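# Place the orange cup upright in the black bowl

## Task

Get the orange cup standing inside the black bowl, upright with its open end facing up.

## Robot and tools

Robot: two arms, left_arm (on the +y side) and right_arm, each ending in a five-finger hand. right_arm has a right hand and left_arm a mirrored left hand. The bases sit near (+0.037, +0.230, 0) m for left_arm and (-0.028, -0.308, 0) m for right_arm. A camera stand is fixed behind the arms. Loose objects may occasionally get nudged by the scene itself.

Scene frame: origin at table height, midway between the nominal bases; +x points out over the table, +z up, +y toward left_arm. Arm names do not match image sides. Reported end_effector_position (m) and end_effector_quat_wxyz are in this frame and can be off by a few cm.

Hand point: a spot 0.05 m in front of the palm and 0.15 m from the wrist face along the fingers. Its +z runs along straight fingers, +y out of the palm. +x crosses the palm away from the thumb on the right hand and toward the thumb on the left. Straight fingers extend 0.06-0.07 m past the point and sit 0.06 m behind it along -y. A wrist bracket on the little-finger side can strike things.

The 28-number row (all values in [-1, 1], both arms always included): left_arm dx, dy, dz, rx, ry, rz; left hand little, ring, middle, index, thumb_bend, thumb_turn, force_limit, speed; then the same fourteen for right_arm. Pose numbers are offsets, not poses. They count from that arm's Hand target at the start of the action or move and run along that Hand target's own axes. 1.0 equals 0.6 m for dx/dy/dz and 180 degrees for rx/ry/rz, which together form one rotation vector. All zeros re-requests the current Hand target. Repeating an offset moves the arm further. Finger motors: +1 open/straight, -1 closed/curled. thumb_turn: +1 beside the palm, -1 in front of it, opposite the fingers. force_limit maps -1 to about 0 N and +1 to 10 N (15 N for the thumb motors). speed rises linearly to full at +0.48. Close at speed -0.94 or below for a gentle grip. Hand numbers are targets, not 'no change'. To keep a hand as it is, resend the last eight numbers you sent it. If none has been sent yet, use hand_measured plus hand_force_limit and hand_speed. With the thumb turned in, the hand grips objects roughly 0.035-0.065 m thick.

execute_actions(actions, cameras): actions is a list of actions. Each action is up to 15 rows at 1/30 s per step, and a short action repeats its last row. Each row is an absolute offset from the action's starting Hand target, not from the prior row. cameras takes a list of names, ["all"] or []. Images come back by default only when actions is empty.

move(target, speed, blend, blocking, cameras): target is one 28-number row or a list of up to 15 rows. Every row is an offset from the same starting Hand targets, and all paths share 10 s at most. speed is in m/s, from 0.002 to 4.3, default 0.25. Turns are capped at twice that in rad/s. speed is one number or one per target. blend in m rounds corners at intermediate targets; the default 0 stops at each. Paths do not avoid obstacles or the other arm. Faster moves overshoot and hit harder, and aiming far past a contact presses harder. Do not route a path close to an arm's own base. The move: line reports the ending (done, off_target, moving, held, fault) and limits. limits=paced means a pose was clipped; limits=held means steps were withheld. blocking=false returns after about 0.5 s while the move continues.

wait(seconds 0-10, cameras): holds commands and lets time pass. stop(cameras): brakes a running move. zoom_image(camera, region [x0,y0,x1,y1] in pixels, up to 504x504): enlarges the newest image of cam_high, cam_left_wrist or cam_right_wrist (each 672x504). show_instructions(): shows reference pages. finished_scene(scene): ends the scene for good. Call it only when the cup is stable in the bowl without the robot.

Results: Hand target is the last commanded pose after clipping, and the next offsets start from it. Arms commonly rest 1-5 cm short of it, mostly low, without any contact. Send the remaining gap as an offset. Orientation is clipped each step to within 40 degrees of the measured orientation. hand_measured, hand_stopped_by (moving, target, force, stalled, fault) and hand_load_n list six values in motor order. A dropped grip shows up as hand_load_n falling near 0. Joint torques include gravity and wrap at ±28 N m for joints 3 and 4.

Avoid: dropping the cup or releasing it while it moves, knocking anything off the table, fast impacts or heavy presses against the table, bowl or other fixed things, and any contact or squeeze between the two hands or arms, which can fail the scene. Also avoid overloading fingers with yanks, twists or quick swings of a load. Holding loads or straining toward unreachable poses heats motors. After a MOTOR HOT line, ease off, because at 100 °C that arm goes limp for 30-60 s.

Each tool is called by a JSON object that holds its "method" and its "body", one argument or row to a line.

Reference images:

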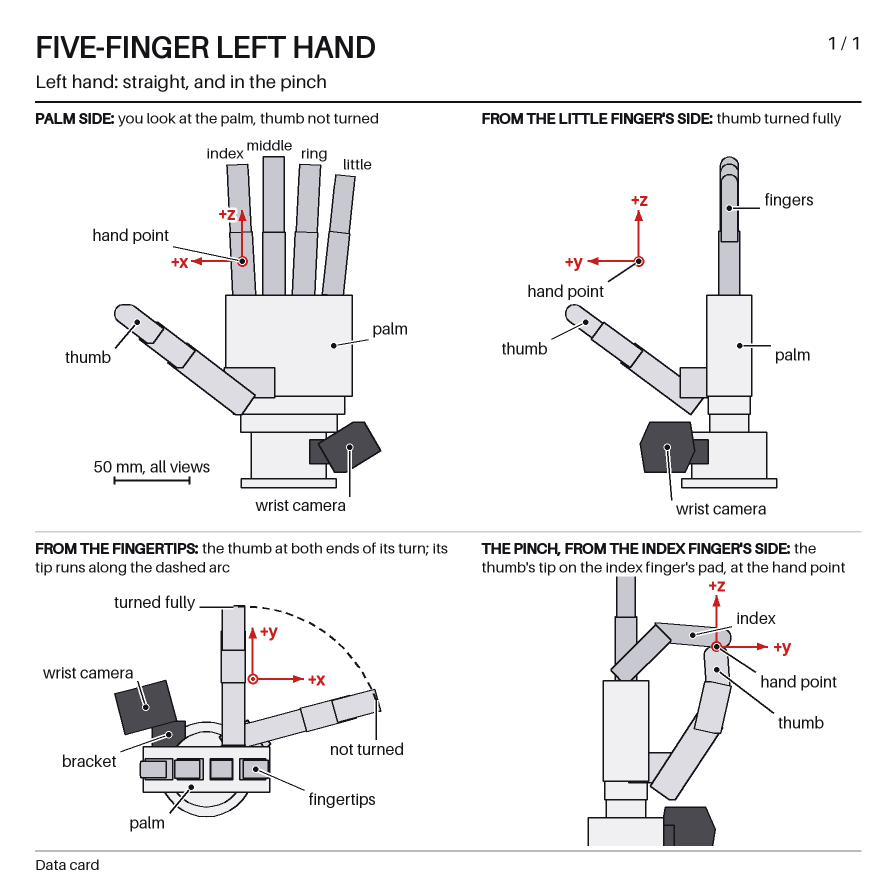

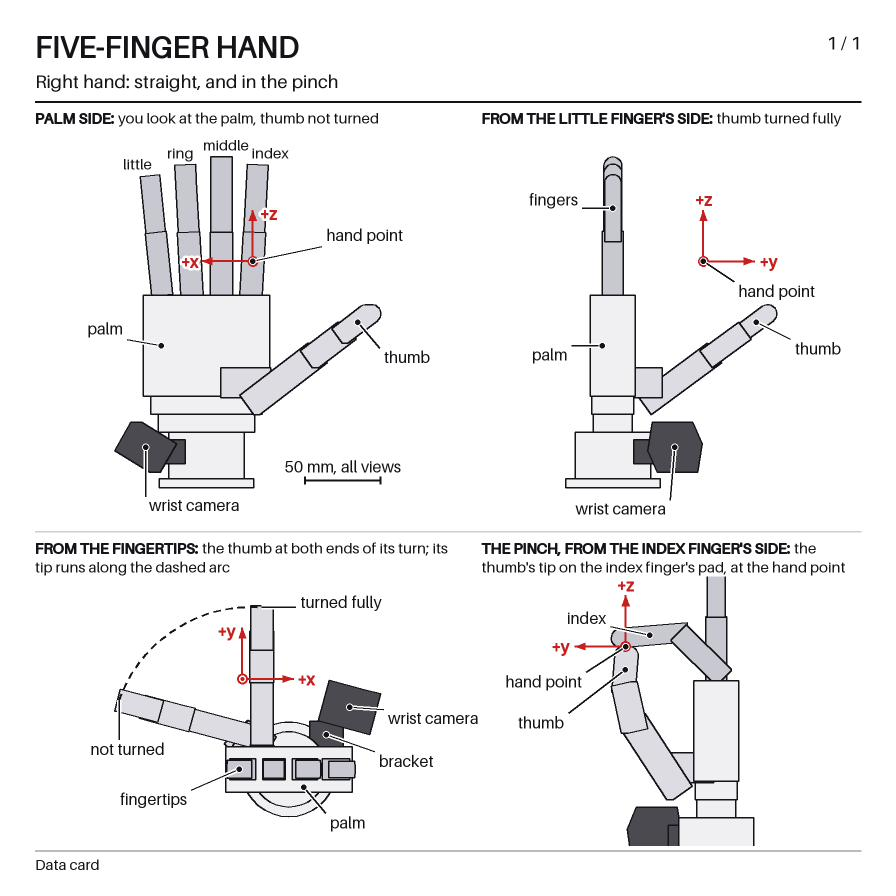

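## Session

{"method": "execute_actions", "body": {
  "actions": [],
  "cameras": ["all"]
}}

{"method": "zoom_image", "body": {
  "camera": "cam_high",
  "region": [200, 130, 440, 310]
}}

Scene clock: 0.00 s.
left_arm: end_effector_position=(+0.6730, +0.0985, +0.3347) hand_measured=(+1.000, +1.000, +1.000, +1.000, +1.000, +1.000) hand_load_n=(+0.0, +0.0, +0.0, +0.0, +0.0, +0.0) hand_stopped_by=(target, target, target, target, target, target) hand_force_limit=0.00 hand_speed=-0.80 end_effector_quat_wxyz=(+0.395, +0.265, +0.659, -0.582) | right_arm: end_effector_position=(+0.3491, -0.3456, +0.2617) hand_measured=(+1.000, +1.000, +1.000, +1.000, +1.000, +1.000) hand_load_n=(+0.0, +0.0, +0.0, +0.0, +0.0, +0.0) hand_stopped_by=(target, target, target, target, target, target) hand_force_limit=0.00 hand_speed=-0.80 end_effector_quat_wxyz=(-0.021, -0.391, +0.920, +0.038)
Joint positions: left_arm=[0.052 1.659 1.394 0.187 1.447 1.056] | right_arm=[-0.234 1.469 1.495 -1.675 -0.034 0.502]
Joint velocities: within noise
Joint torques (N m): no reading
Heat: left arm: hottest waist 37 °C; right arm: hottest wrist roll 38 °C.
Hand target: left_arm +0.6772, +0.0989, +0.3475; +0.404, +0.274, +0.654, -0.578 | right_arm +0.3545, -0.3470, +0.2694; -0.011, -0.391, +0.920, +0.030
camera_calibration:
cam_left_wrist: T_world_to_cam=[[-0.931097, -0.224384, 0.287595, 0.559597], [-0.360074, 0.439228, -0.823059, 0.475791], [0.0583609, -0.869903, -0.489759, 0.32662], [0, 0, 0, 1]] pos_world=[0.673297, 0.200712, 0.390631]
cam_right_wrist: T_world_to_cam=[[-0.889359, 0.445193, 0.104136, 0.429699], [0.420812, 0.707987, 0.567161, -0.0573848], [0.178769, 0.548231, -0.816997, 0.453328], [0, 0, 0, 1]] pos_world=[0.325263, -0.3992, 0.358167]

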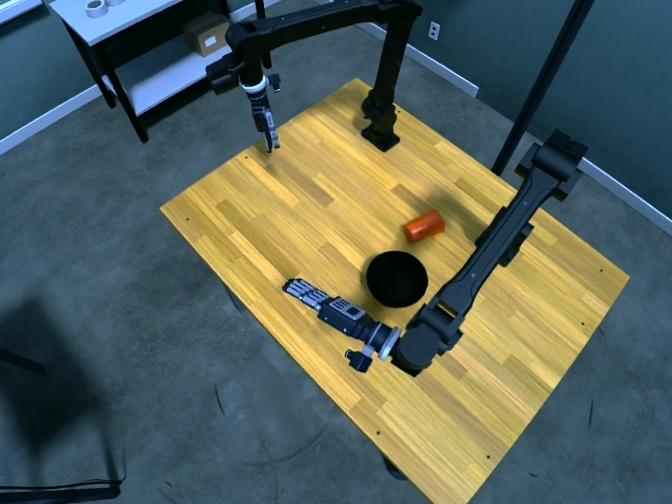

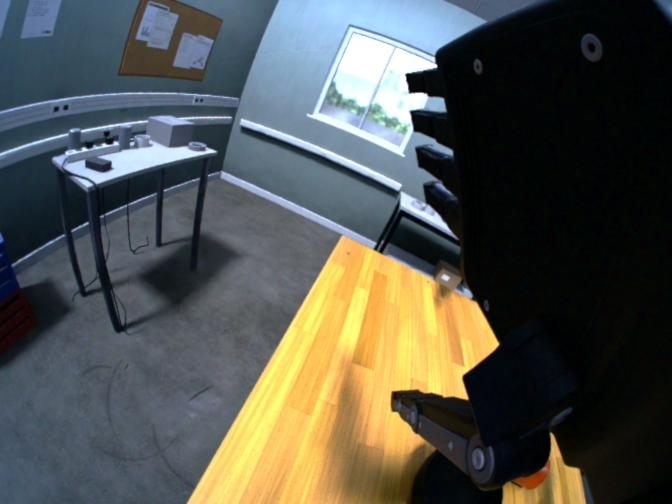

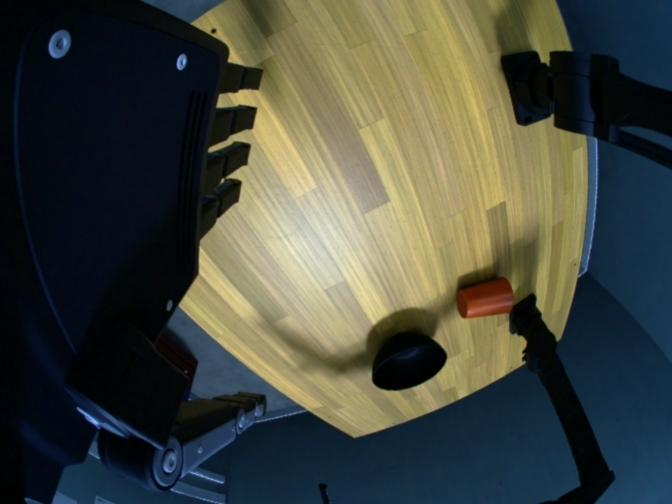

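Scaled by 2.100 from the camera's 672x504 image, which has a finer 960x720 frame.

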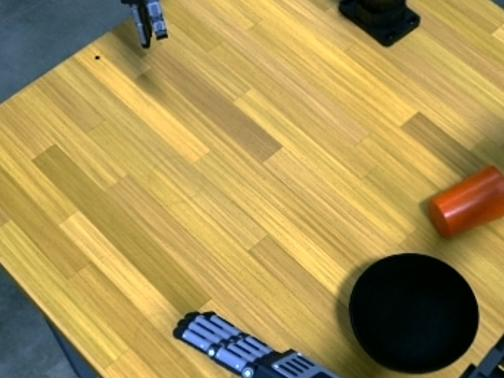

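{"method": "zoom_image", "body": {
  "camera": "cam_high",
  "region": [350, 190, 470, 310]
}}

{"method": "zoom_image", "body": {
  "camera": "cam_right_wrist",
  "region": [360, 260, 560, 410]
}}

Scaled by 4.200 from the camera's 672x504 image, which has a finer 960x720 frame.

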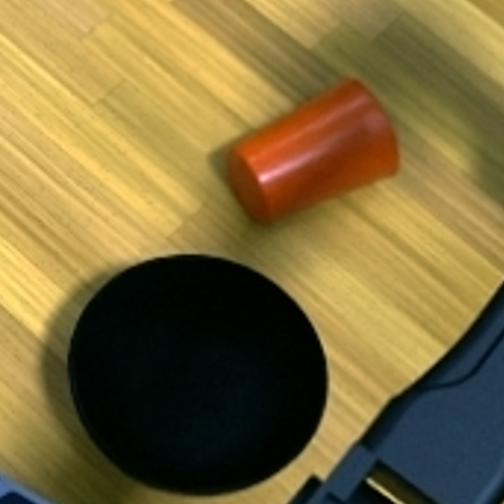

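Scaled by 2.520 from the camera's 672x504 image, which has a finer 960x720 frame.

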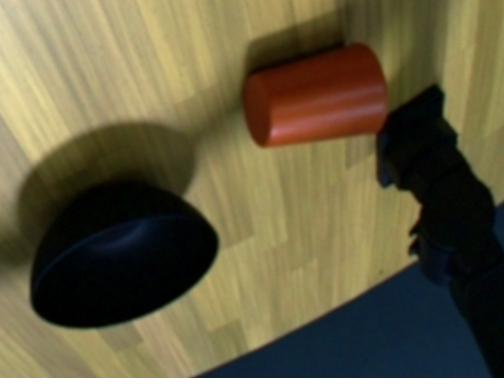

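{"method": "move", "body": {
  "target": [
    [0,0,0,0,0,0,1,1,1,1,1,1,0,-0.8,-0.1753,0.4082,0.0592,0.12,-0.05,-0.288,1,1,1,1,1,-1,-0.4,0.0],
    [0,0,0,0,0,0,1,1,1,1,1,1,0,-0.8,-0.1018,0.733,0.2635,0.2393,-0.0997,-0.5751,1,1,1,1,1,-1,-0.4,0.0]
  ],
  "speed": 0.5,
  "blend": [0.08,0],
  "cameras": ["cam_high","cam_right_wrist"]
}}

{"method": "zoom_image", "body": {
  "camera": "cam_high",
  "region": [350, 130, 510, 250]
}}

Scene clock: 140.17 s.
left_arm: end_effector_position=(+0.6730, +0.0985, +0.3347) hand_measured=(+1.000, +1.000, +1.000, +1.000, +1.000, +1.000) hand_load_n=(+0.0, +0.0, +0.0, +0.0, +0.0, +0.0) hand_stopped_by=(target, target, target, target, target, target) hand_force_limit=0.00 hand_speed=-0.80 end_effector_quat_wxyz=(+0.395, +0.265, +0.659, -0.582) | right_arm: end_effector_position=(+0.0757, +0.0061, +0.1452) hand_measured=(+1.000, +1.000, +1.000, +1.000, +1.000, -1.000) hand_load_n=(+0.0, +0.0, +0.0, +0.0, +0.0, +0.0) hand_stopped_by=(target, target, target, target, target, target) hand_force_limit=-0.40 hand_speed=0.00 end_effector_quat_wxyz=(-0.263, +0.913, -0.229, +0.213)
Joint positions: left_arm=[0.052 1.659 1.394 0.187 1.447 1.056] | right_arm=[1.425 0.963 0.755 -0.82 0.45 0.19]
Joint torques (N m): left_arm=[-0.56 -18.73 11.93 1.48 0.15 -0.01] | right_arm=[1.96 -5.19 7.25 1.96 0.39 -0.08]
Heat: left arm: hottest elbow 42 °C; right arm: hottest elbow 45 °C.
Hand target: left_arm +0.6772, +0.0989, +0.3475; +0.404, +0.274, +0.654, -0.578 | right_arm +0.0738, +0.0089, +0.1400; -0.263, +0.915, -0.217, +0.215
Off the commanded pose: left_arm 0.013 m, 2 deg | right_arm 0.006 m, 1 deg.
move: off_target (left_arm)
camera_calibration:
cam_right_wrist: T_world_to_cam=[[-0.0640636, -0.887817, -0.455715, 0.0689937], [-0.996446, 0.0318823, 0.0779659, 0.0572558], [-0.0546902, 0.45909, -0.886705, 0.242596], [0, 0, 0, 1]] pos_world=[0.07474, -0.0519451, 0.242089]
Images, in order (width x height): cam_high 672x504, cam_right_wrist 672x504.

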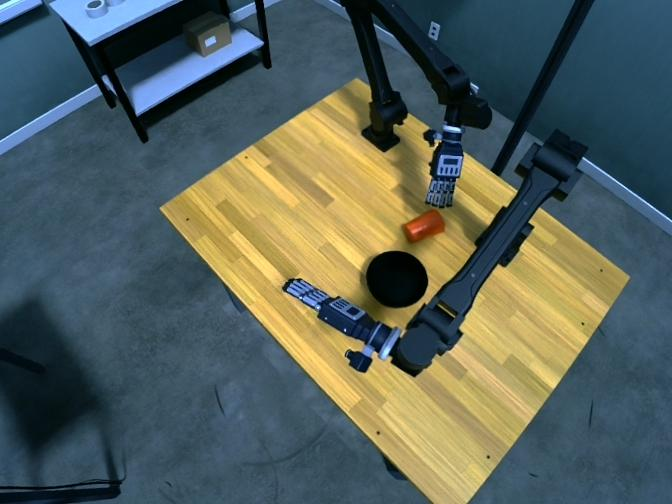

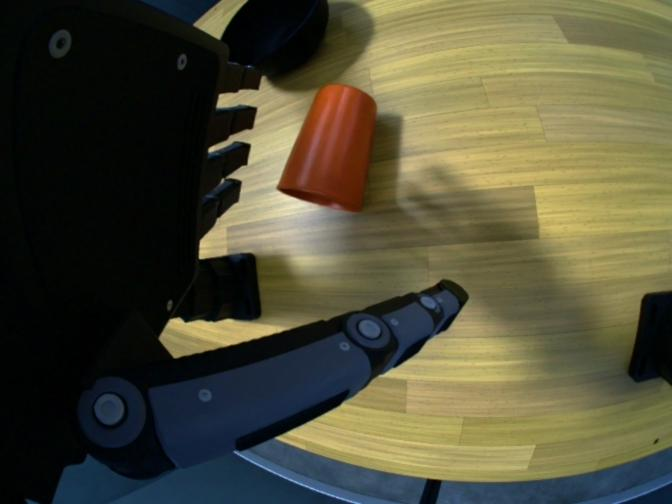

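Scaled by 3.150 from the camera's 672x504 image, which has a finer 960x720 frame.

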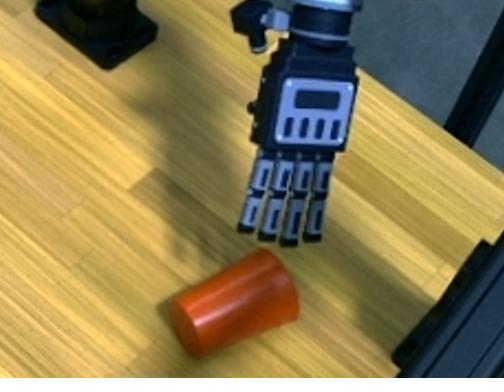

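{"method": "move", "body": {
  "target": [0,0,0,0,0,0,1,1,1,1,1,1,0,-0.8,-0.0122,0.0128,0.1033,0,0,0,1,1,1,1,1,-1,-0.4,0.0],
  "speed": 0.15,
  "cameras": ["cam_high","cam_right_wrist"]
}}

{"method": "zoom_image", "body": {
  "camera": "cam_high",
  "region": [350, 130, 510, 250]
}}

Scene clock: 152.40 s.
left_arm: end_effector_position=(+0.6730, +0.0985, +0.3347) hand_measured=(+1.000, +1.000, +1.000, +1.000, +1.000, +1.000) hand_load_n=(+0.0, +0.0, +0.0, +0.0, +0.0, +0.0) hand_stopped_by=(target, target, target, target, target, target) hand_force_limit=0.00 hand_speed=-0.80 end_effector_quat_wxyz=(+0.395, +0.265, +0.659, -0.582) | right_arm: end_effector_position=(+0.0913, +0.0306, +0.0904) hand_measured=(+1.000, +1.000, +1.000, +1.000, +1.000, -1.000) hand_load_n=(+0.0, +0.0, +0.0, +0.0, +0.0, +0.0) hand_stopped_by=(target, target, target, target, target, target) hand_force_limit=-0.40 hand_speed=0.00 end_effector_quat_wxyz=(-0.264, +0.915, -0.218, +0.212)
Joint positions: left_arm=[0.052 1.659 1.394 0.187 1.447 1.056] | right_arm=[1.387 1.099 0.686 -0.592 0.422 0.129]
Joint torques (N m): left_arm=[-0.67 -18.55 11.93 1.55 0.13 0] | right_arm=[-0.03 -6.42 7.04 1.99 0.16 -0.1]
Heat: left arm: hottest elbow 42 °C; right arm: hottest elbow 44 °C.
Hand target: left_arm +0.6772, +0.0989, +0.3475; +0.404, +0.274, +0.654, -0.578 | right_arm +0.0971, +0.0308, +0.0859; -0.263, +0.915, -0.217, +0.215
Off the commanded pose: left_arm 0.013 m, 2 deg | right_arm 0.007 m, 0 deg.
move: off_target (left_arm)
camera_calibration:
cam_right_wrist: T_world_to_cam=[[-0.0415191, -0.890445, -0.453194, 0.064578], [-0.997247, 0.00903809, 0.0736039, 0.0775148], [-0.0614442, 0.455002, -0.888368, 0.184522], [0, 0, 0, 1]] pos_world=[0.0913204, -0.0271551, 0.187484]
Images, in order (width x height): cam_high 672x504, cam_right_wrist 672x504.

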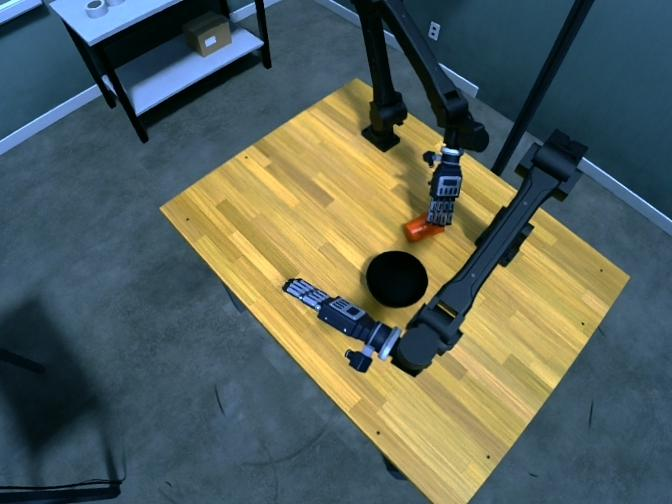

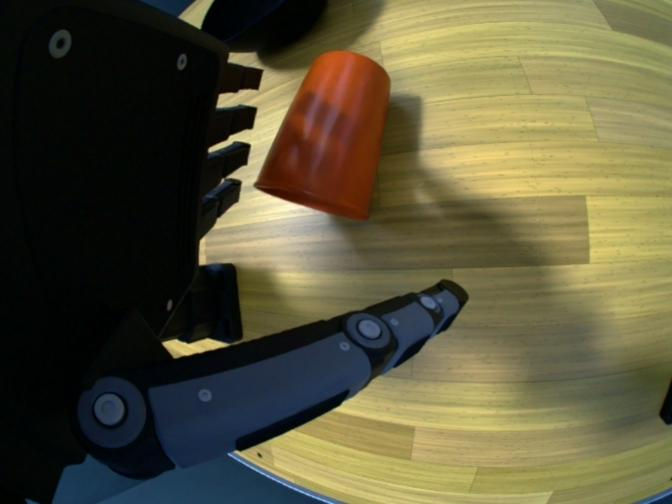

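Scaled by 3.150 from the camera's 672x504 image, which has a finer 960x720 frame.

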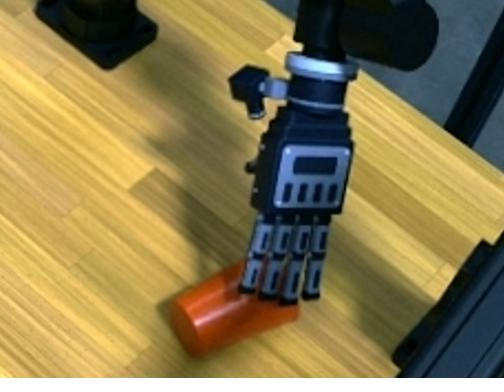

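{"method": "move", "body": {
  "target": [0,0,0,0,0,0,1,1,1,1,1,1,0,-0.8,0.0073,0.0012,0.1038,0,0,0,1,1,1,1,1,-1,-0.4,0.0],
  "speed": 0.1,
  "cameras": ["cam_high","cam_right_wrist"]
}}

{"method": "zoom_image", "body": {
  "camera": "cam_high",
  "region": [350, 130, 510, 250]
}}

Scene clock: 162.60 s.
left_arm: end_effector_position=(+0.6730, +0.0985, +0.3347) hand_measured=(+1.000, +1.000, +1.000, +1.000, +1.000, +1.000) hand_load_n=(+0.0, +0.0, +0.0, +0.0, +0.0, +0.0) hand_stopped_by=(target, target, target, target, target, target) hand_force_limit=0.00 hand_speed=-0.80 end_effector_quat_wxyz=(+0.395, +0.265, +0.659, -0.582) | right_arm: end_effector_position=(+0.1264, +0.0533, +0.0439) hand_measured=(+1.000, +1.000, +1.000, +1.000, +1.000, -1.000) hand_load_n=(+0.0, -0.5, +0.0, +0.0, +0.0, +0.0) hand_stopped_by=(target, target, target, target, target, target) hand_force_limit=-0.40 hand_speed=0.00 end_effector_quat_wxyz=(-0.265, +0.915, -0.218, +0.213)
Joint positions: left_arm=[0.052 1.659 1.394 0.187 1.447 1.056] | right_arm=[1.298 1.266 0.67 -0.377 0.373 0.05]
Joint torques (N m): left_arm=[-0.67 -18.78 11.84 1.48 0.16 -0.03] | right_arm=[-0.03 -8 6.41 2.07 0.13 -0.09]
Heat: left arm: hottest elbow 42 °C; right arm: hottest elbow 44 °C.
Hand target: left_arm +0.6772, +0.0989, +0.3475; +0.404, +0.274, +0.654, -0.578 | right_arm +0.1322, +0.0519, +0.0386; -0.262, +0.915, -0.217, +0.215
Off the commanded pose: left_arm 0.013 m, 2 deg | right_arm 0.008 m, 0 deg.
move: off_target (left_arm)
camera_calibration:
cam_right_wrist: T_world_to_cam=[[-0.0422747, -0.890244, -0.453518, 0.0652645], [-0.997239, 0.00985985, 0.0736031, 0.115547], [-0.0610531, 0.455377, -0.888203, 0.134869], [0, 0, 0, 1]] pos_world=[0.126222, -0.00445405, 0.140885]
Images, in order (width x height): cam_high 672x504, cam_right_wrist 672x504.

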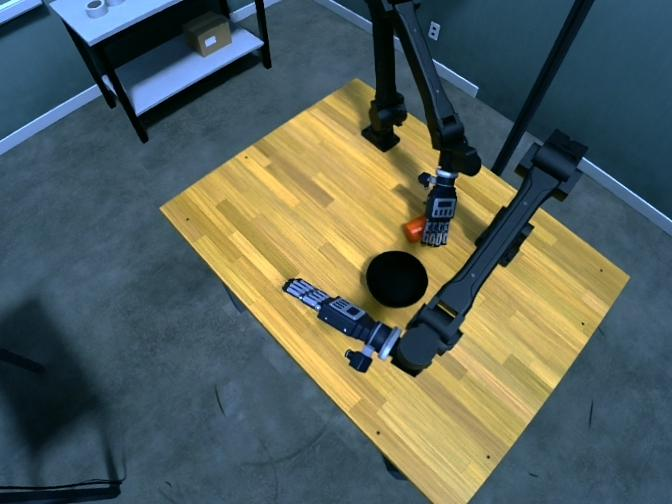

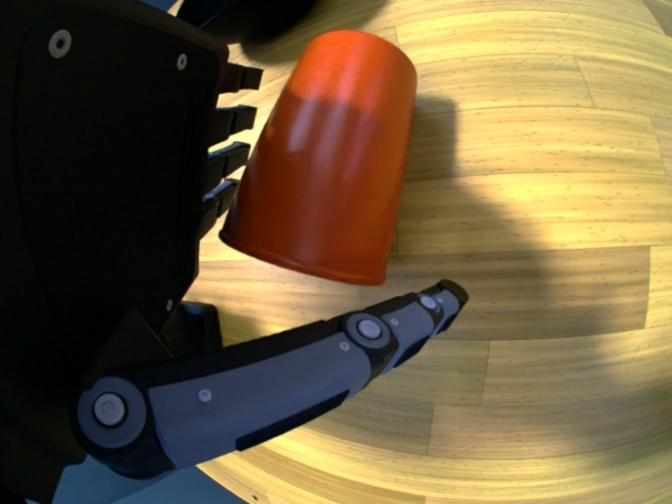

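Scaled by 3.150 from the camera's 672x504 image, which has a finer 960x720 frame.

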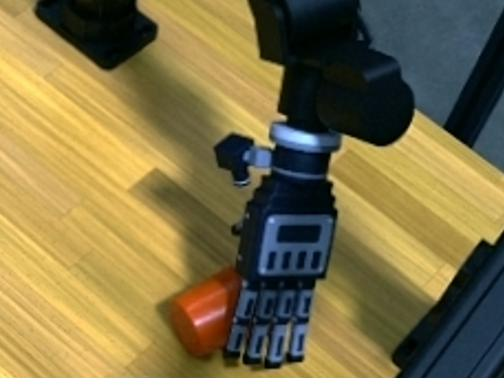

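{"method": "move", "body": {
  "target": [0,0,0,0,0,0,1,1,1,1,1,1,0,-0.8,0.025,0,0,0,0,0,1,1,1,1,1,-1,-0.4,0.0],
  "speed": 0.05,
  "cameras": ["cam_high","cam_right_wrist"]
}}

Scene clock: 176.23 s.
left_arm: end_effector_position=(+0.6730, +0.0985, +0.3347) hand_measured=(+1.000, +1.000, +1.000, +1.000, +1.000, +1.000) hand_load_n=(+0.0, +0.0, +0.0, +0.0, +0.0, +0.0) hand_stopped_by=(target, target, target, target, target, target) hand_force_limit=0.00 hand_speed=-0.80 end_effector_quat_wxyz=(+0.395, +0.265, +0.659, -0.582) | right_arm: end_effector_position=(+0.1388, +0.0464, +0.0431) hand_measured=(+1.000, +1.000, +1.000, +1.000, +1.000, -1.000) hand_load_n=(+0.0, +0.0, +0.0, +0.0, +0.0, +0.0) hand_stopped_by=(target, target, target, target, target, target) hand_force_limit=-0.40 hand_speed=0.00 end_effector_quat_wxyz=(-0.258, +0.917, -0.218, +0.212)
Joint positions: left_arm=[0.052 1.659 1.394 0.187 1.447 1.056] | right_arm=[1.255 1.266 0.67 -0.377 0.349 0.012]
Joint torques (N m): left_arm=[-0.44 -18.55 11.92 1.48 0.15 -0.02] | right_arm=[0.03 -9.47 6.12 2.02 0.11 -0.09]
Heat: left arm: hottest elbow 42 °C; right arm: hottest elbow 43 °C.
Hand target: left_arm +0.6772, +0.0989, +0.3475; +0.404, +0.274, +0.654, -0.578 | right_arm +0.1444, +0.0443, +0.0428; -0.262, +0.915, -0.217, +0.215
Off the commanded pose: left_arm 0.013 m, 2 deg | right_arm 0.006 m, 1 deg.
move: off_target (left_arm)
camera_calibration:
cam_right_wrist: T_world_to_cam=[[-0.0441656, -0.895792, -0.442274, 0.0594098], [-0.99691, 0.0107288, 0.0778213, 0.127825], [-0.0649667, 0.444344, -0.893497, 0.139386], [0, 0, 0, 1]] pos_world=[0.13911, -0.0100878, 0.140869]
Images, in order (width x height): cam_high 672x504, cam_right_wrist 672x504.

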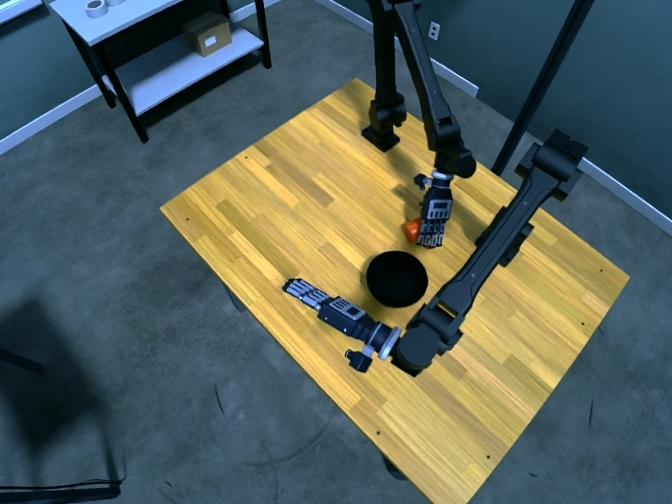

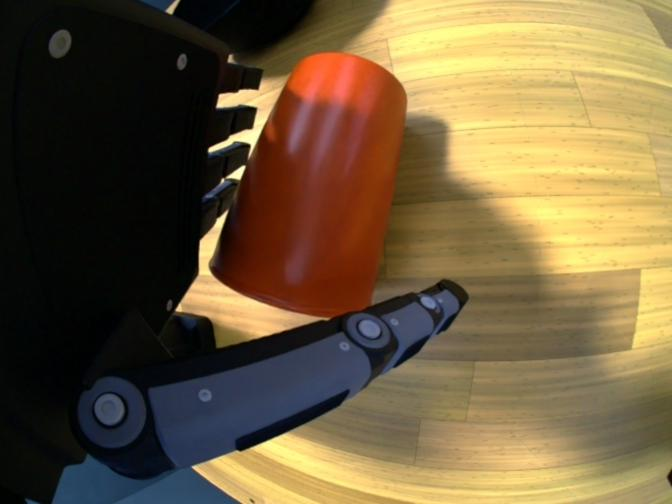

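{"method": "move", "body": {
  "target": [
    [0,0,0,0,0,0,1,1,1,1,1,1,0,-0.8,0,0,0,0,0,0,1,1,0.6,0.6,0.78,-1,-0.4,-0.7],
    [0,0,0,0,0,0,1,1,1,1,1,1,0,-0.8,0,0,0,0,0,0,1,1,0,0,0.1,-1,-0.4,-0.94]
  ],
  "speed": 0.1,
  "cameras": ["cam_high","cam_right_wrist"]
}}

{"method": "zoom_image", "body": {
  "camera": "cam_high",
  "region": [350, 130, 510, 250]
}}

Scene clock: 181.07 s.
left_arm: end_effector_position=(+0.6730, +0.0985, +0.3347) hand_measured=(+1.000, +1.000, +1.000, +1.000, +1.000, +1.000) hand_load_n=(+0.0, +0.0, +0.0, +0.0, +0.0, +0.0) hand_stopped_by=(target, target, target, target, target, target) hand_force_limit=0.00 hand_speed=-0.80 end_effector_quat_wxyz=(+0.395, +0.265, +0.659, -0.582) | right_arm: end_effector_position=(+0.1387, +0.0465, +0.0431) hand_measured=(+1.000, +1.000, +0.420, +0.416, +0.692, -1.000) hand_load_n=(+0.0, +0.0, +2.5, +2.5, +7.0, +0.0) hand_stopped_by=(target, target, force, force, force, target) hand_force_limit=-0.40 hand_speed=-0.94 end_effector_quat_wxyz=(-0.259, +0.917, -0.217, +0.212)
Joint positions: left_arm=[0.052 1.659 1.394 0.187 1.447 1.056] | right_arm=[1.255 1.266 0.67 -0.377 0.349 0.011]
Joint velocities: left_arm=[within noise] | right_arm=[0.005 -0.015 0.002 -0.002 0.007 -0.154]
Joint torques (N m): left_arm=[-0.73 -18.55 11.88 1.47 0.16 -0.02] | right_arm=[0.03 -9.52 6.11 2.02 0.13 -0.09]
Heat: left arm: hottest elbow 42 °C; right arm: hottest elbow 43 °C.
Hand target: left_arm +0.6772, +0.0989, +0.3475; +0.404, +0.274, +0.654, -0.578 | right_arm +0.1444, +0.0443, +0.0428; -0.262, +0.915, -0.217, +0.215
Off the commanded pose: left_arm 0.013 m, 2 deg | right_arm 0.006 m, 1 deg.
move: off_target (left_arm)
camera_calibration:
cam_right_wrist: T_world_to_cam=[[-0.0430022, -0.89585, -0.442271, 0.0592467], [-0.996922, 0.00943044, 0.0778293, 0.127811], [-0.0655526, 0.444256, -0.893498, 0.139466], [0, 0, 0, 1]] pos_world=[0.139108, -0.0100879, 0.140869]
Images, in order (width x height): cam_high 672x504, cam_right_wrist 672x504.

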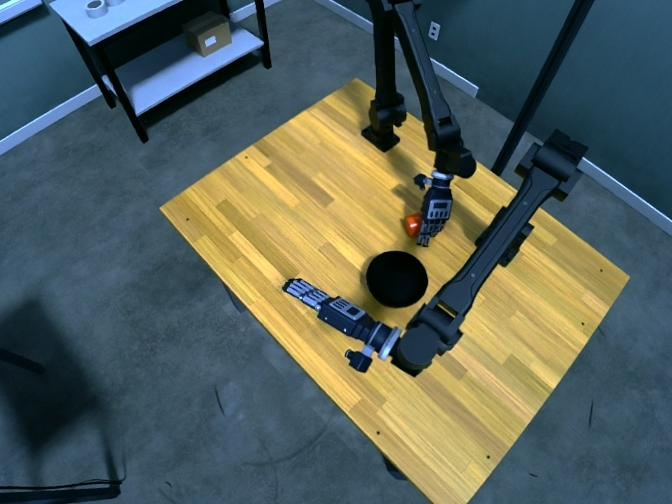

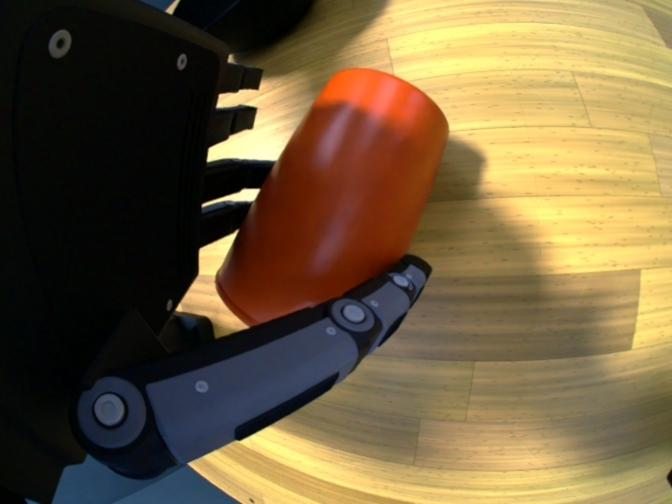

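Scaled by 3.150 from the camera's 672x504 image, which has a finer 960x720 frame.

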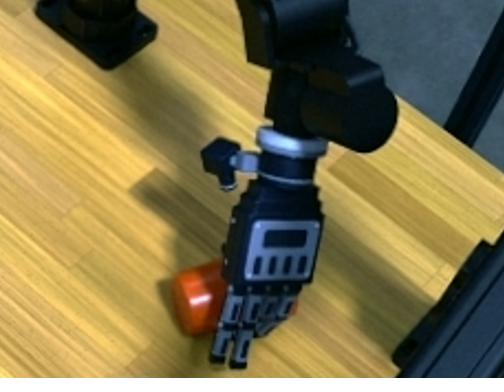

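{"method": "move", "body": {
  "target": [0,0,0,0,0,0,1,1,1,1,1,1,0,-0.8,0.0327,-0.067,-0.0898,0,0,0,1,1,0,0,0.1,-1,-0.4,-0.94],
  "speed": 0.1,
  "cameras": ["cam_high","cam_right_wrist"]
}}

Scene clock: 190.70 s.
left_arm: end_effector_position=(+0.6730, +0.0985, +0.3347) hand_measured=(+1.000, +1.000, +1.000, +1.000, +1.000, +1.000) hand_load_n=(+0.0, +0.0, +0.0, +0.0, +0.0, +0.0) hand_stopped_by=(target, target, target, target, target, target) hand_force_limit=0.00 hand_speed=-0.80 end_effector_quat_wxyz=(+0.395, +0.265, +0.659, -0.582) | right_arm: end_effector_position=(+0.1323, +0.0286, +0.0858) hand_measured=(+1.000, +1.000, +0.420, +0.416, +0.692, -1.000) hand_load_n=(+0.0, +0.0, +2.5, +2.5, +7.0, +0.5) hand_stopped_by=(target, target, force, force, force, target) hand_force_limit=-0.40 hand_speed=-0.94 end_effector_quat_wxyz=(-0.241, +0.923, -0.215, +0.210)
Joint positions: left_arm=[0.052 1.659 1.394 0.187 1.447 1.056] | right_arm=[1.255 1.161 0.727 -0.576 0.349 0.011]
Joint torques (N m): left_arm=[-0.44 -18.73 11.97 1.51 0.15 -0.03] | right_arm=[0.03 -9.23 11.47 0.84 0.16 -0.1]
Heat: left arm: hottest elbow 42 °C; right arm: hottest elbow 43 °C.
Hand target: left_arm +0.6772, +0.0989, +0.3475; +0.404, +0.274, +0.654, -0.578 | right_arm +0.1444, +0.0444, +0.1129; -0.262, +0.915, -0.217, +0.215
Off the commanded pose: left_arm 0.013 m, 2 deg | right_arm 0.033 m, 3 deg.
move: off_target (left_arm, right_arm)
camera_calibration:
cam_right_wrist: T_world_to_cam=[[-0.0485318, -0.911167, -0.409168, 0.060192], [-0.995835, 0.0124845, 0.0903155, 0.116963], [-0.0771843, 0.411847, -0.907978, 0.188836], [0, 0, 0, 1]] pos_world=[0.133972, -0.024387, 0.185525]
Images, in order (width x height): cam_high 672x504, cam_right_wrist 672x504.

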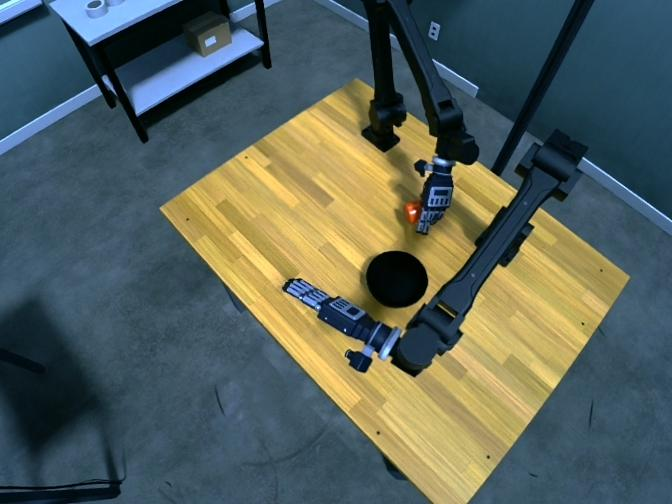

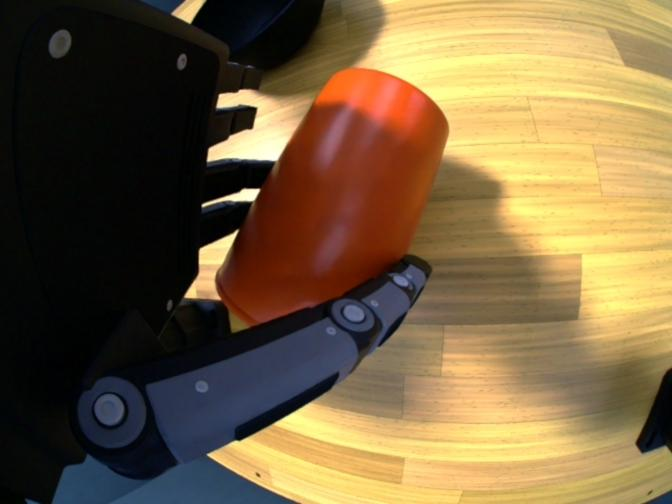

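{"method": "zoom_image", "body": {
  "camera": "cam_right_wrist",
  "region": [180, 40, 480, 360]
}}

{"method": "zoom_image", "body": {
  "camera": "cam_high",
  "region": [340, 110, 520, 260]
}}

Scaled by 1.575 from the camera's 672x504 image, which has a finer 960x720 frame.

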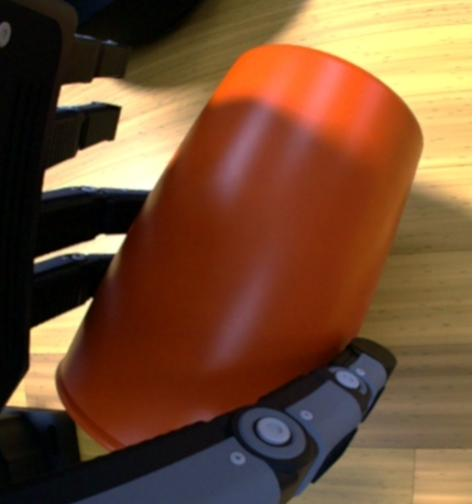

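Scaled by 2.800 from the camera's 672x504 image, which has a finer 960x720 frame.

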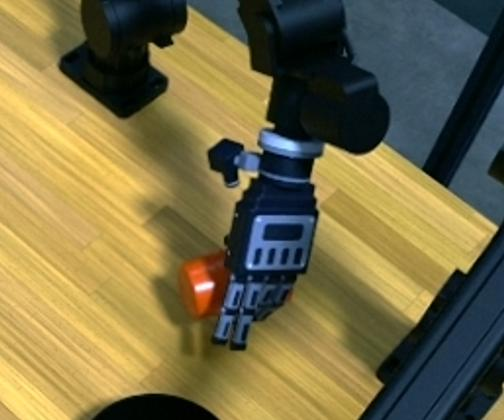

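{"method": "move", "body": {
  "target": [
    [0,0,0,0,0,0,1,1,1,1,1,1,0,-0.8,0.145,-0.0576,-0.1145,0.0713,-0.0088,0.1932,1,1,0,0,0.1,-1,-0.4,-0.94],
    [0,0,0,0,0,0,1,1,1,1,1,1,0,-0.8,0.3714,-0.0266,-0.0986,0.2037,-0.0250,0.5520,1,1,0,0,0.1,-1,-0.4,-0.94]
  ],
  "speed": 0.3,
  "blend": 0.05,
  "cameras": ["cam_high","cam_right_wrist"]
}}

Scene clock: 275.33 s.
left_arm: end_effector_position=(+0.6730, +0.0985, +0.3347) hand_measured=(+1.000, +1.000, +1.000, +1.000, +1.000, +1.000) hand_load_n=(+0.0, +0.0, +0.0, +0.0, +0.0, +0.0) hand_stopped_by=(target, target, target, target, target, target) hand_force_limit=0.00 hand_speed=-0.80 end_effector_quat_wxyz=(+0.395, +0.265, +0.659, -0.582) | right_arm: end_effector_position=(+0.2952, -0.0777, +0.2285) hand_measured=(+1.000, +1.000, +0.420, +0.416, +0.692, -1.000) hand_load_n=(+0.0, +0.0, +2.5, +3.0, +7.0, -0.5) hand_stopped_by=(target, target, force, force, force, target) hand_force_limit=-0.40 hand_speed=-0.94 end_effector_quat_wxyz=(+0.574, -0.336, +0.746, +0.036)
Joint positions: left_arm=[0.052 1.659 1.394 0.187 1.447 1.056] | right_arm=[0.448 0.694 0.394 -0.047 -0.064 1.188]
Joint torques (N m): left_arm=[-0.56 -18.37 11.89 1.47 0.15 -0.01] | right_arm=[0.44 -2.67 7.9 2.91 0.04 0.32]
Heat: left arm: hottest elbow 42 °C; right arm: hottest elbow 50 °C.
Hand target: left_arm +0.6772, +0.0989, +0.3475; +0.404, +0.274, +0.654, -0.578 | right_arm +0.3000, -0.0798, +0.2300; +0.579, -0.323, +0.747, +0.038
Off the commanded pose: left_arm 0.013 m, 2 deg | right_arm 0.006 m, 2 deg.
move: off_target (left_arm)
camera_calibration:
cam_right_wrist: T_world_to_cam=[[-0.569371, 0.590817, -0.571623, 0.337137], [-0.498557, 0.304712, 0.811537, -0.0212852], [0.65365, 0.747051, 0.121062, -0.0501332], [0, 0, 0, 1]] pos_world=[0.214113, -0.155248, 0.216058]
Images, in order (width x height): cam_high 672x504, cam_right_wrist 672x504.

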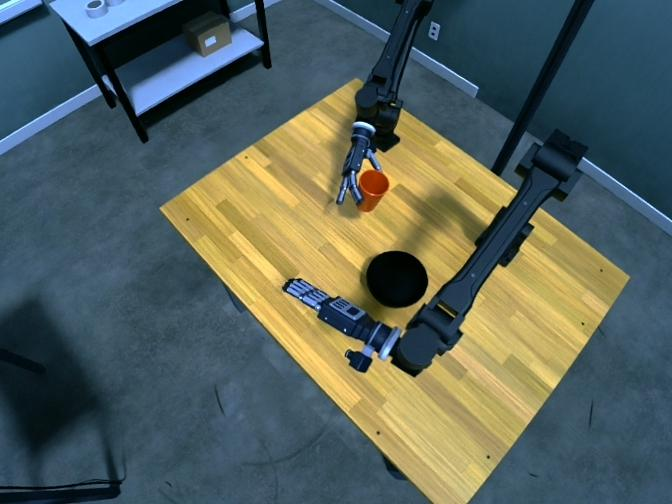

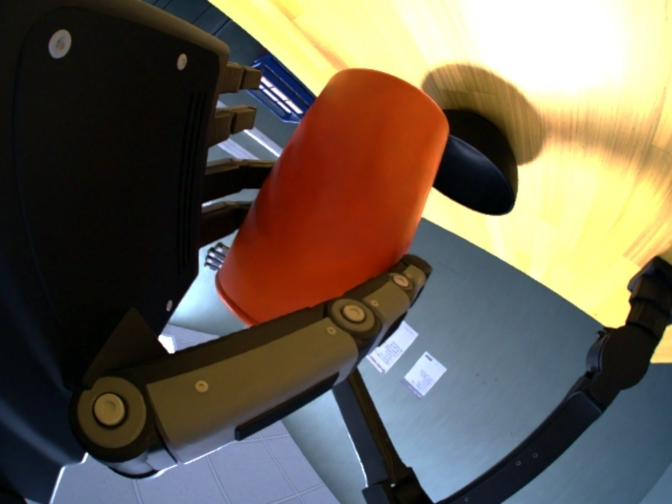

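{"method": "zoom_image", "body": {
  "camera": "cam_high",
  "region": [320, 110, 440, 230]
}}

Scaled by 4.200 from the camera's 672x504 image, which has a finer 960x720 frame.

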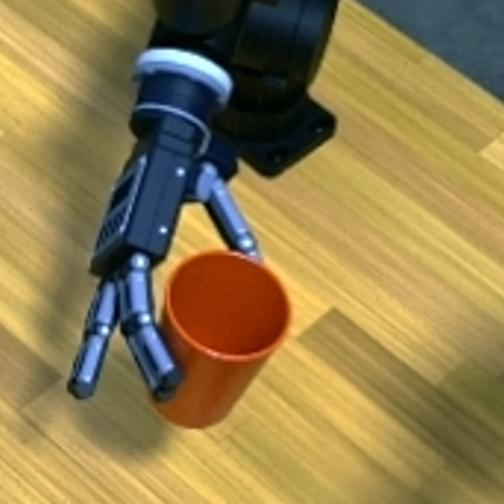

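{"method": "move", "body": {
  "target": [0,0,0,0,0,0,1,1,1,1,1,1,0,-0.8,0.1707,0.0608,0.0626,0,0,0,1,1,0,0,0.1,-1,-0.4,-0.94],
  "speed": 0.15,
  "cameras": ["cam_high","cam_right_wrist"]
}}

{"method": "zoom_image", "body": {
  "camera": "cam_high",
  "region": [320, 130, 440, 250]
}}

Scene clock: 285.47 s.
left_arm: end_effector_position=(+0.6730, +0.0985, +0.3347) hand_measured=(+1.000, +1.000, +1.000, +1.000, +1.000, +1.000) hand_load_n=(+0.0, +0.0, -0.5, +0.0, +0.0, +0.0) hand_stopped_by=(target, target, target, target, target, target) hand_force_limit=0.00 hand_speed=-0.80 end_effector_quat_wxyz=(+0.395, +0.265, +0.659, -0.582) | right_arm: end_effector_position=(+0.2984, -0.0775, +0.1136) hand_measured=(+1.000, +1.000, +0.420, +0.416, +0.692, -1.000) hand_load_n=(+0.0, +0.0, +2.5, +3.0, +7.5, +0.0) hand_stopped_by=(target, target, force, force, force, target) hand_force_limit=-0.40 hand_speed=-0.94 end_effector_quat_wxyz=(+0.575, -0.334, +0.747, +0.034)
Joint positions: left_arm=[0.052 1.659 1.394 0.187 1.447 1.056] | right_arm=[0.448 1.084 0.182 0.558 -0.058 1.188]
Joint torques (N m): left_arm=[-0.5 -18.73 11.93 1.43 0.14 0] | right_arm=[0.44 -4.31 5.37 2.88 -0.17 0.31]
Heat: left arm: hottest elbow 42 °C; right arm: hottest elbow 49 °C.
Hand target: left_arm +0.6772, +0.0989, +0.3475; +0.404, +0.274, +0.654, -0.578 | right_arm +0.3001, -0.0799, +0.1149; +0.579, -0.323, +0.747, +0.038
Off the commanded pose: left_arm 0.013 m, 2 deg | right_arm 0.003 m, 1 deg.
move: off_target (left_arm)
camera_calibration:
cam_right_wrist: T_world_to_cam=[[-0.564757, 0.593847, -0.573057, 0.272212], [-0.498197, 0.308254, 0.810419, 0.0737961], [0.657912, 0.743186, 0.121764, -0.040017], [0, 0, 0, 1]] pos_world=[0.216827, -0.15466, 0.10106]
Images, in order (width x height): cam_high 672x504, cam_right_wrist 672x504.

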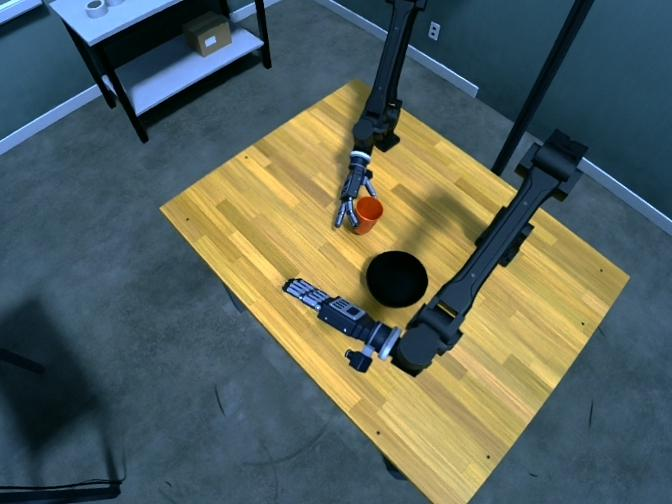

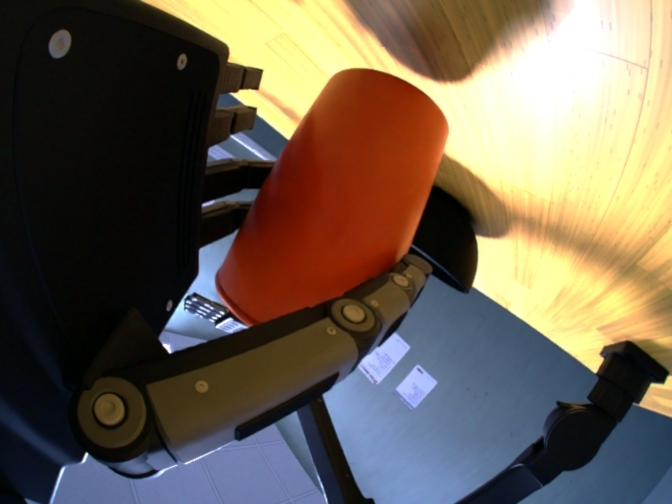

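Scaled by 4.200 from the camera's 672x504 image, which has a finer 960x720 frame.

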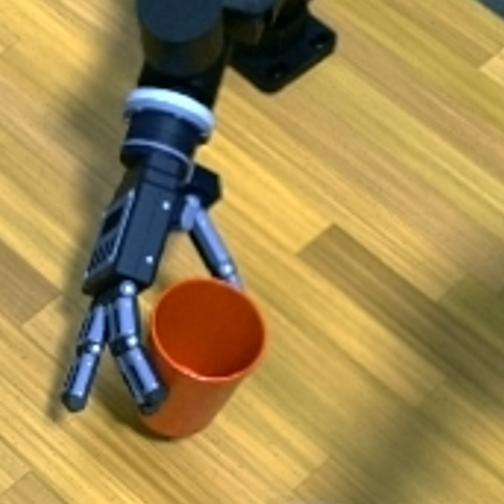

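{"method": "move", "body": {
  "target": [0,0,0,0,0,0,1,1,1,1,1,1,0,-0.8,0.0372,0.0133,0.0137,0,0,0,1,1,0,0,0.1,-1,-0.4,-0.94],
  "speed": 0.06,
  "cameras": ["cam_high"]
}}

{"method": "zoom_image", "body": {
  "camera": "cam_high",
  "region": [320, 130, 440, 250]
}}

Scene clock: 289.03 s.
left_arm: end_effector_position=(+0.6730, +0.0985, +0.3347) hand_measured=(+1.000, +1.000, +1.000, +1.000, +1.000, +1.000) hand_load_n=(+0.0, +0.5, +0.0, +0.0, +0.0, -0.5) hand_stopped_by=(target, target, target, target, target, target) hand_force_limit=0.00 hand_speed=-0.80 end_effector_quat_wxyz=(+0.395, +0.265, +0.659, -0.582) | right_arm: end_effector_position=(+0.2987, -0.0774, +0.0881) hand_measured=(+1.000, +1.000, +0.420, +0.416, +0.692, -1.000) hand_load_n=(+0.0, +0.0, +2.5, +3.0, +7.0, +0.0) hand_stopped_by=(target, target, force, force, force, target) hand_force_limit=-0.40 hand_speed=-0.94 end_effector_quat_wxyz=(+0.575, -0.334, +0.747, +0.034)
Joint positions: left_arm=[0.052 1.659 1.394 0.187 1.447 1.056] | right_arm=[0.448 1.25 0.155 0.75 -0.058 1.188]
Joint torques (N m): left_arm=[-0.44 -18.49 11.89 1.51 0.14 0] | right_arm=[0.44 -5.25 4.26 2.92 -0.17 0.31]
Heat: left arm: hottest elbow 42 °C; right arm: hottest elbow 48 °C.
Hand target: left_arm +0.6772, +0.0989, +0.3475; +0.404, +0.274, +0.654, -0.578 | right_arm +0.3003, -0.0798, +0.0900; +0.579, -0.323, +0.747, +0.038
Off the commanded pose: left_arm 0.013 m, 2 deg | right_arm 0.003 m, 1 deg.
move: off_target (left_arm)
Images, in order (width x height): cam_high 672x504.

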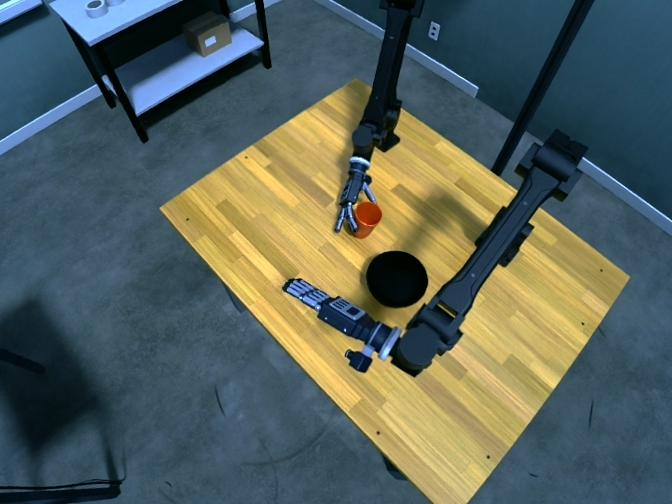

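Scaled by 4.200 from the camera's 672x504 image, which has a finer 960x720 frame.

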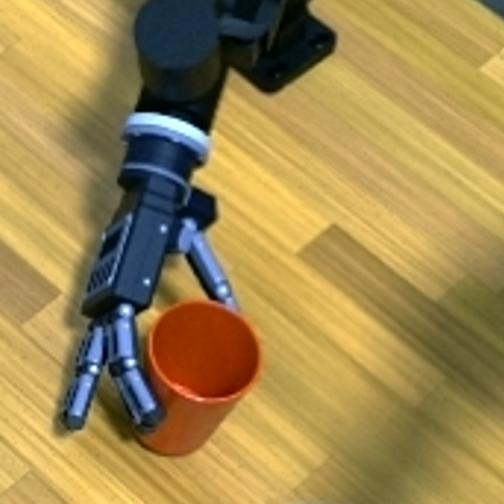

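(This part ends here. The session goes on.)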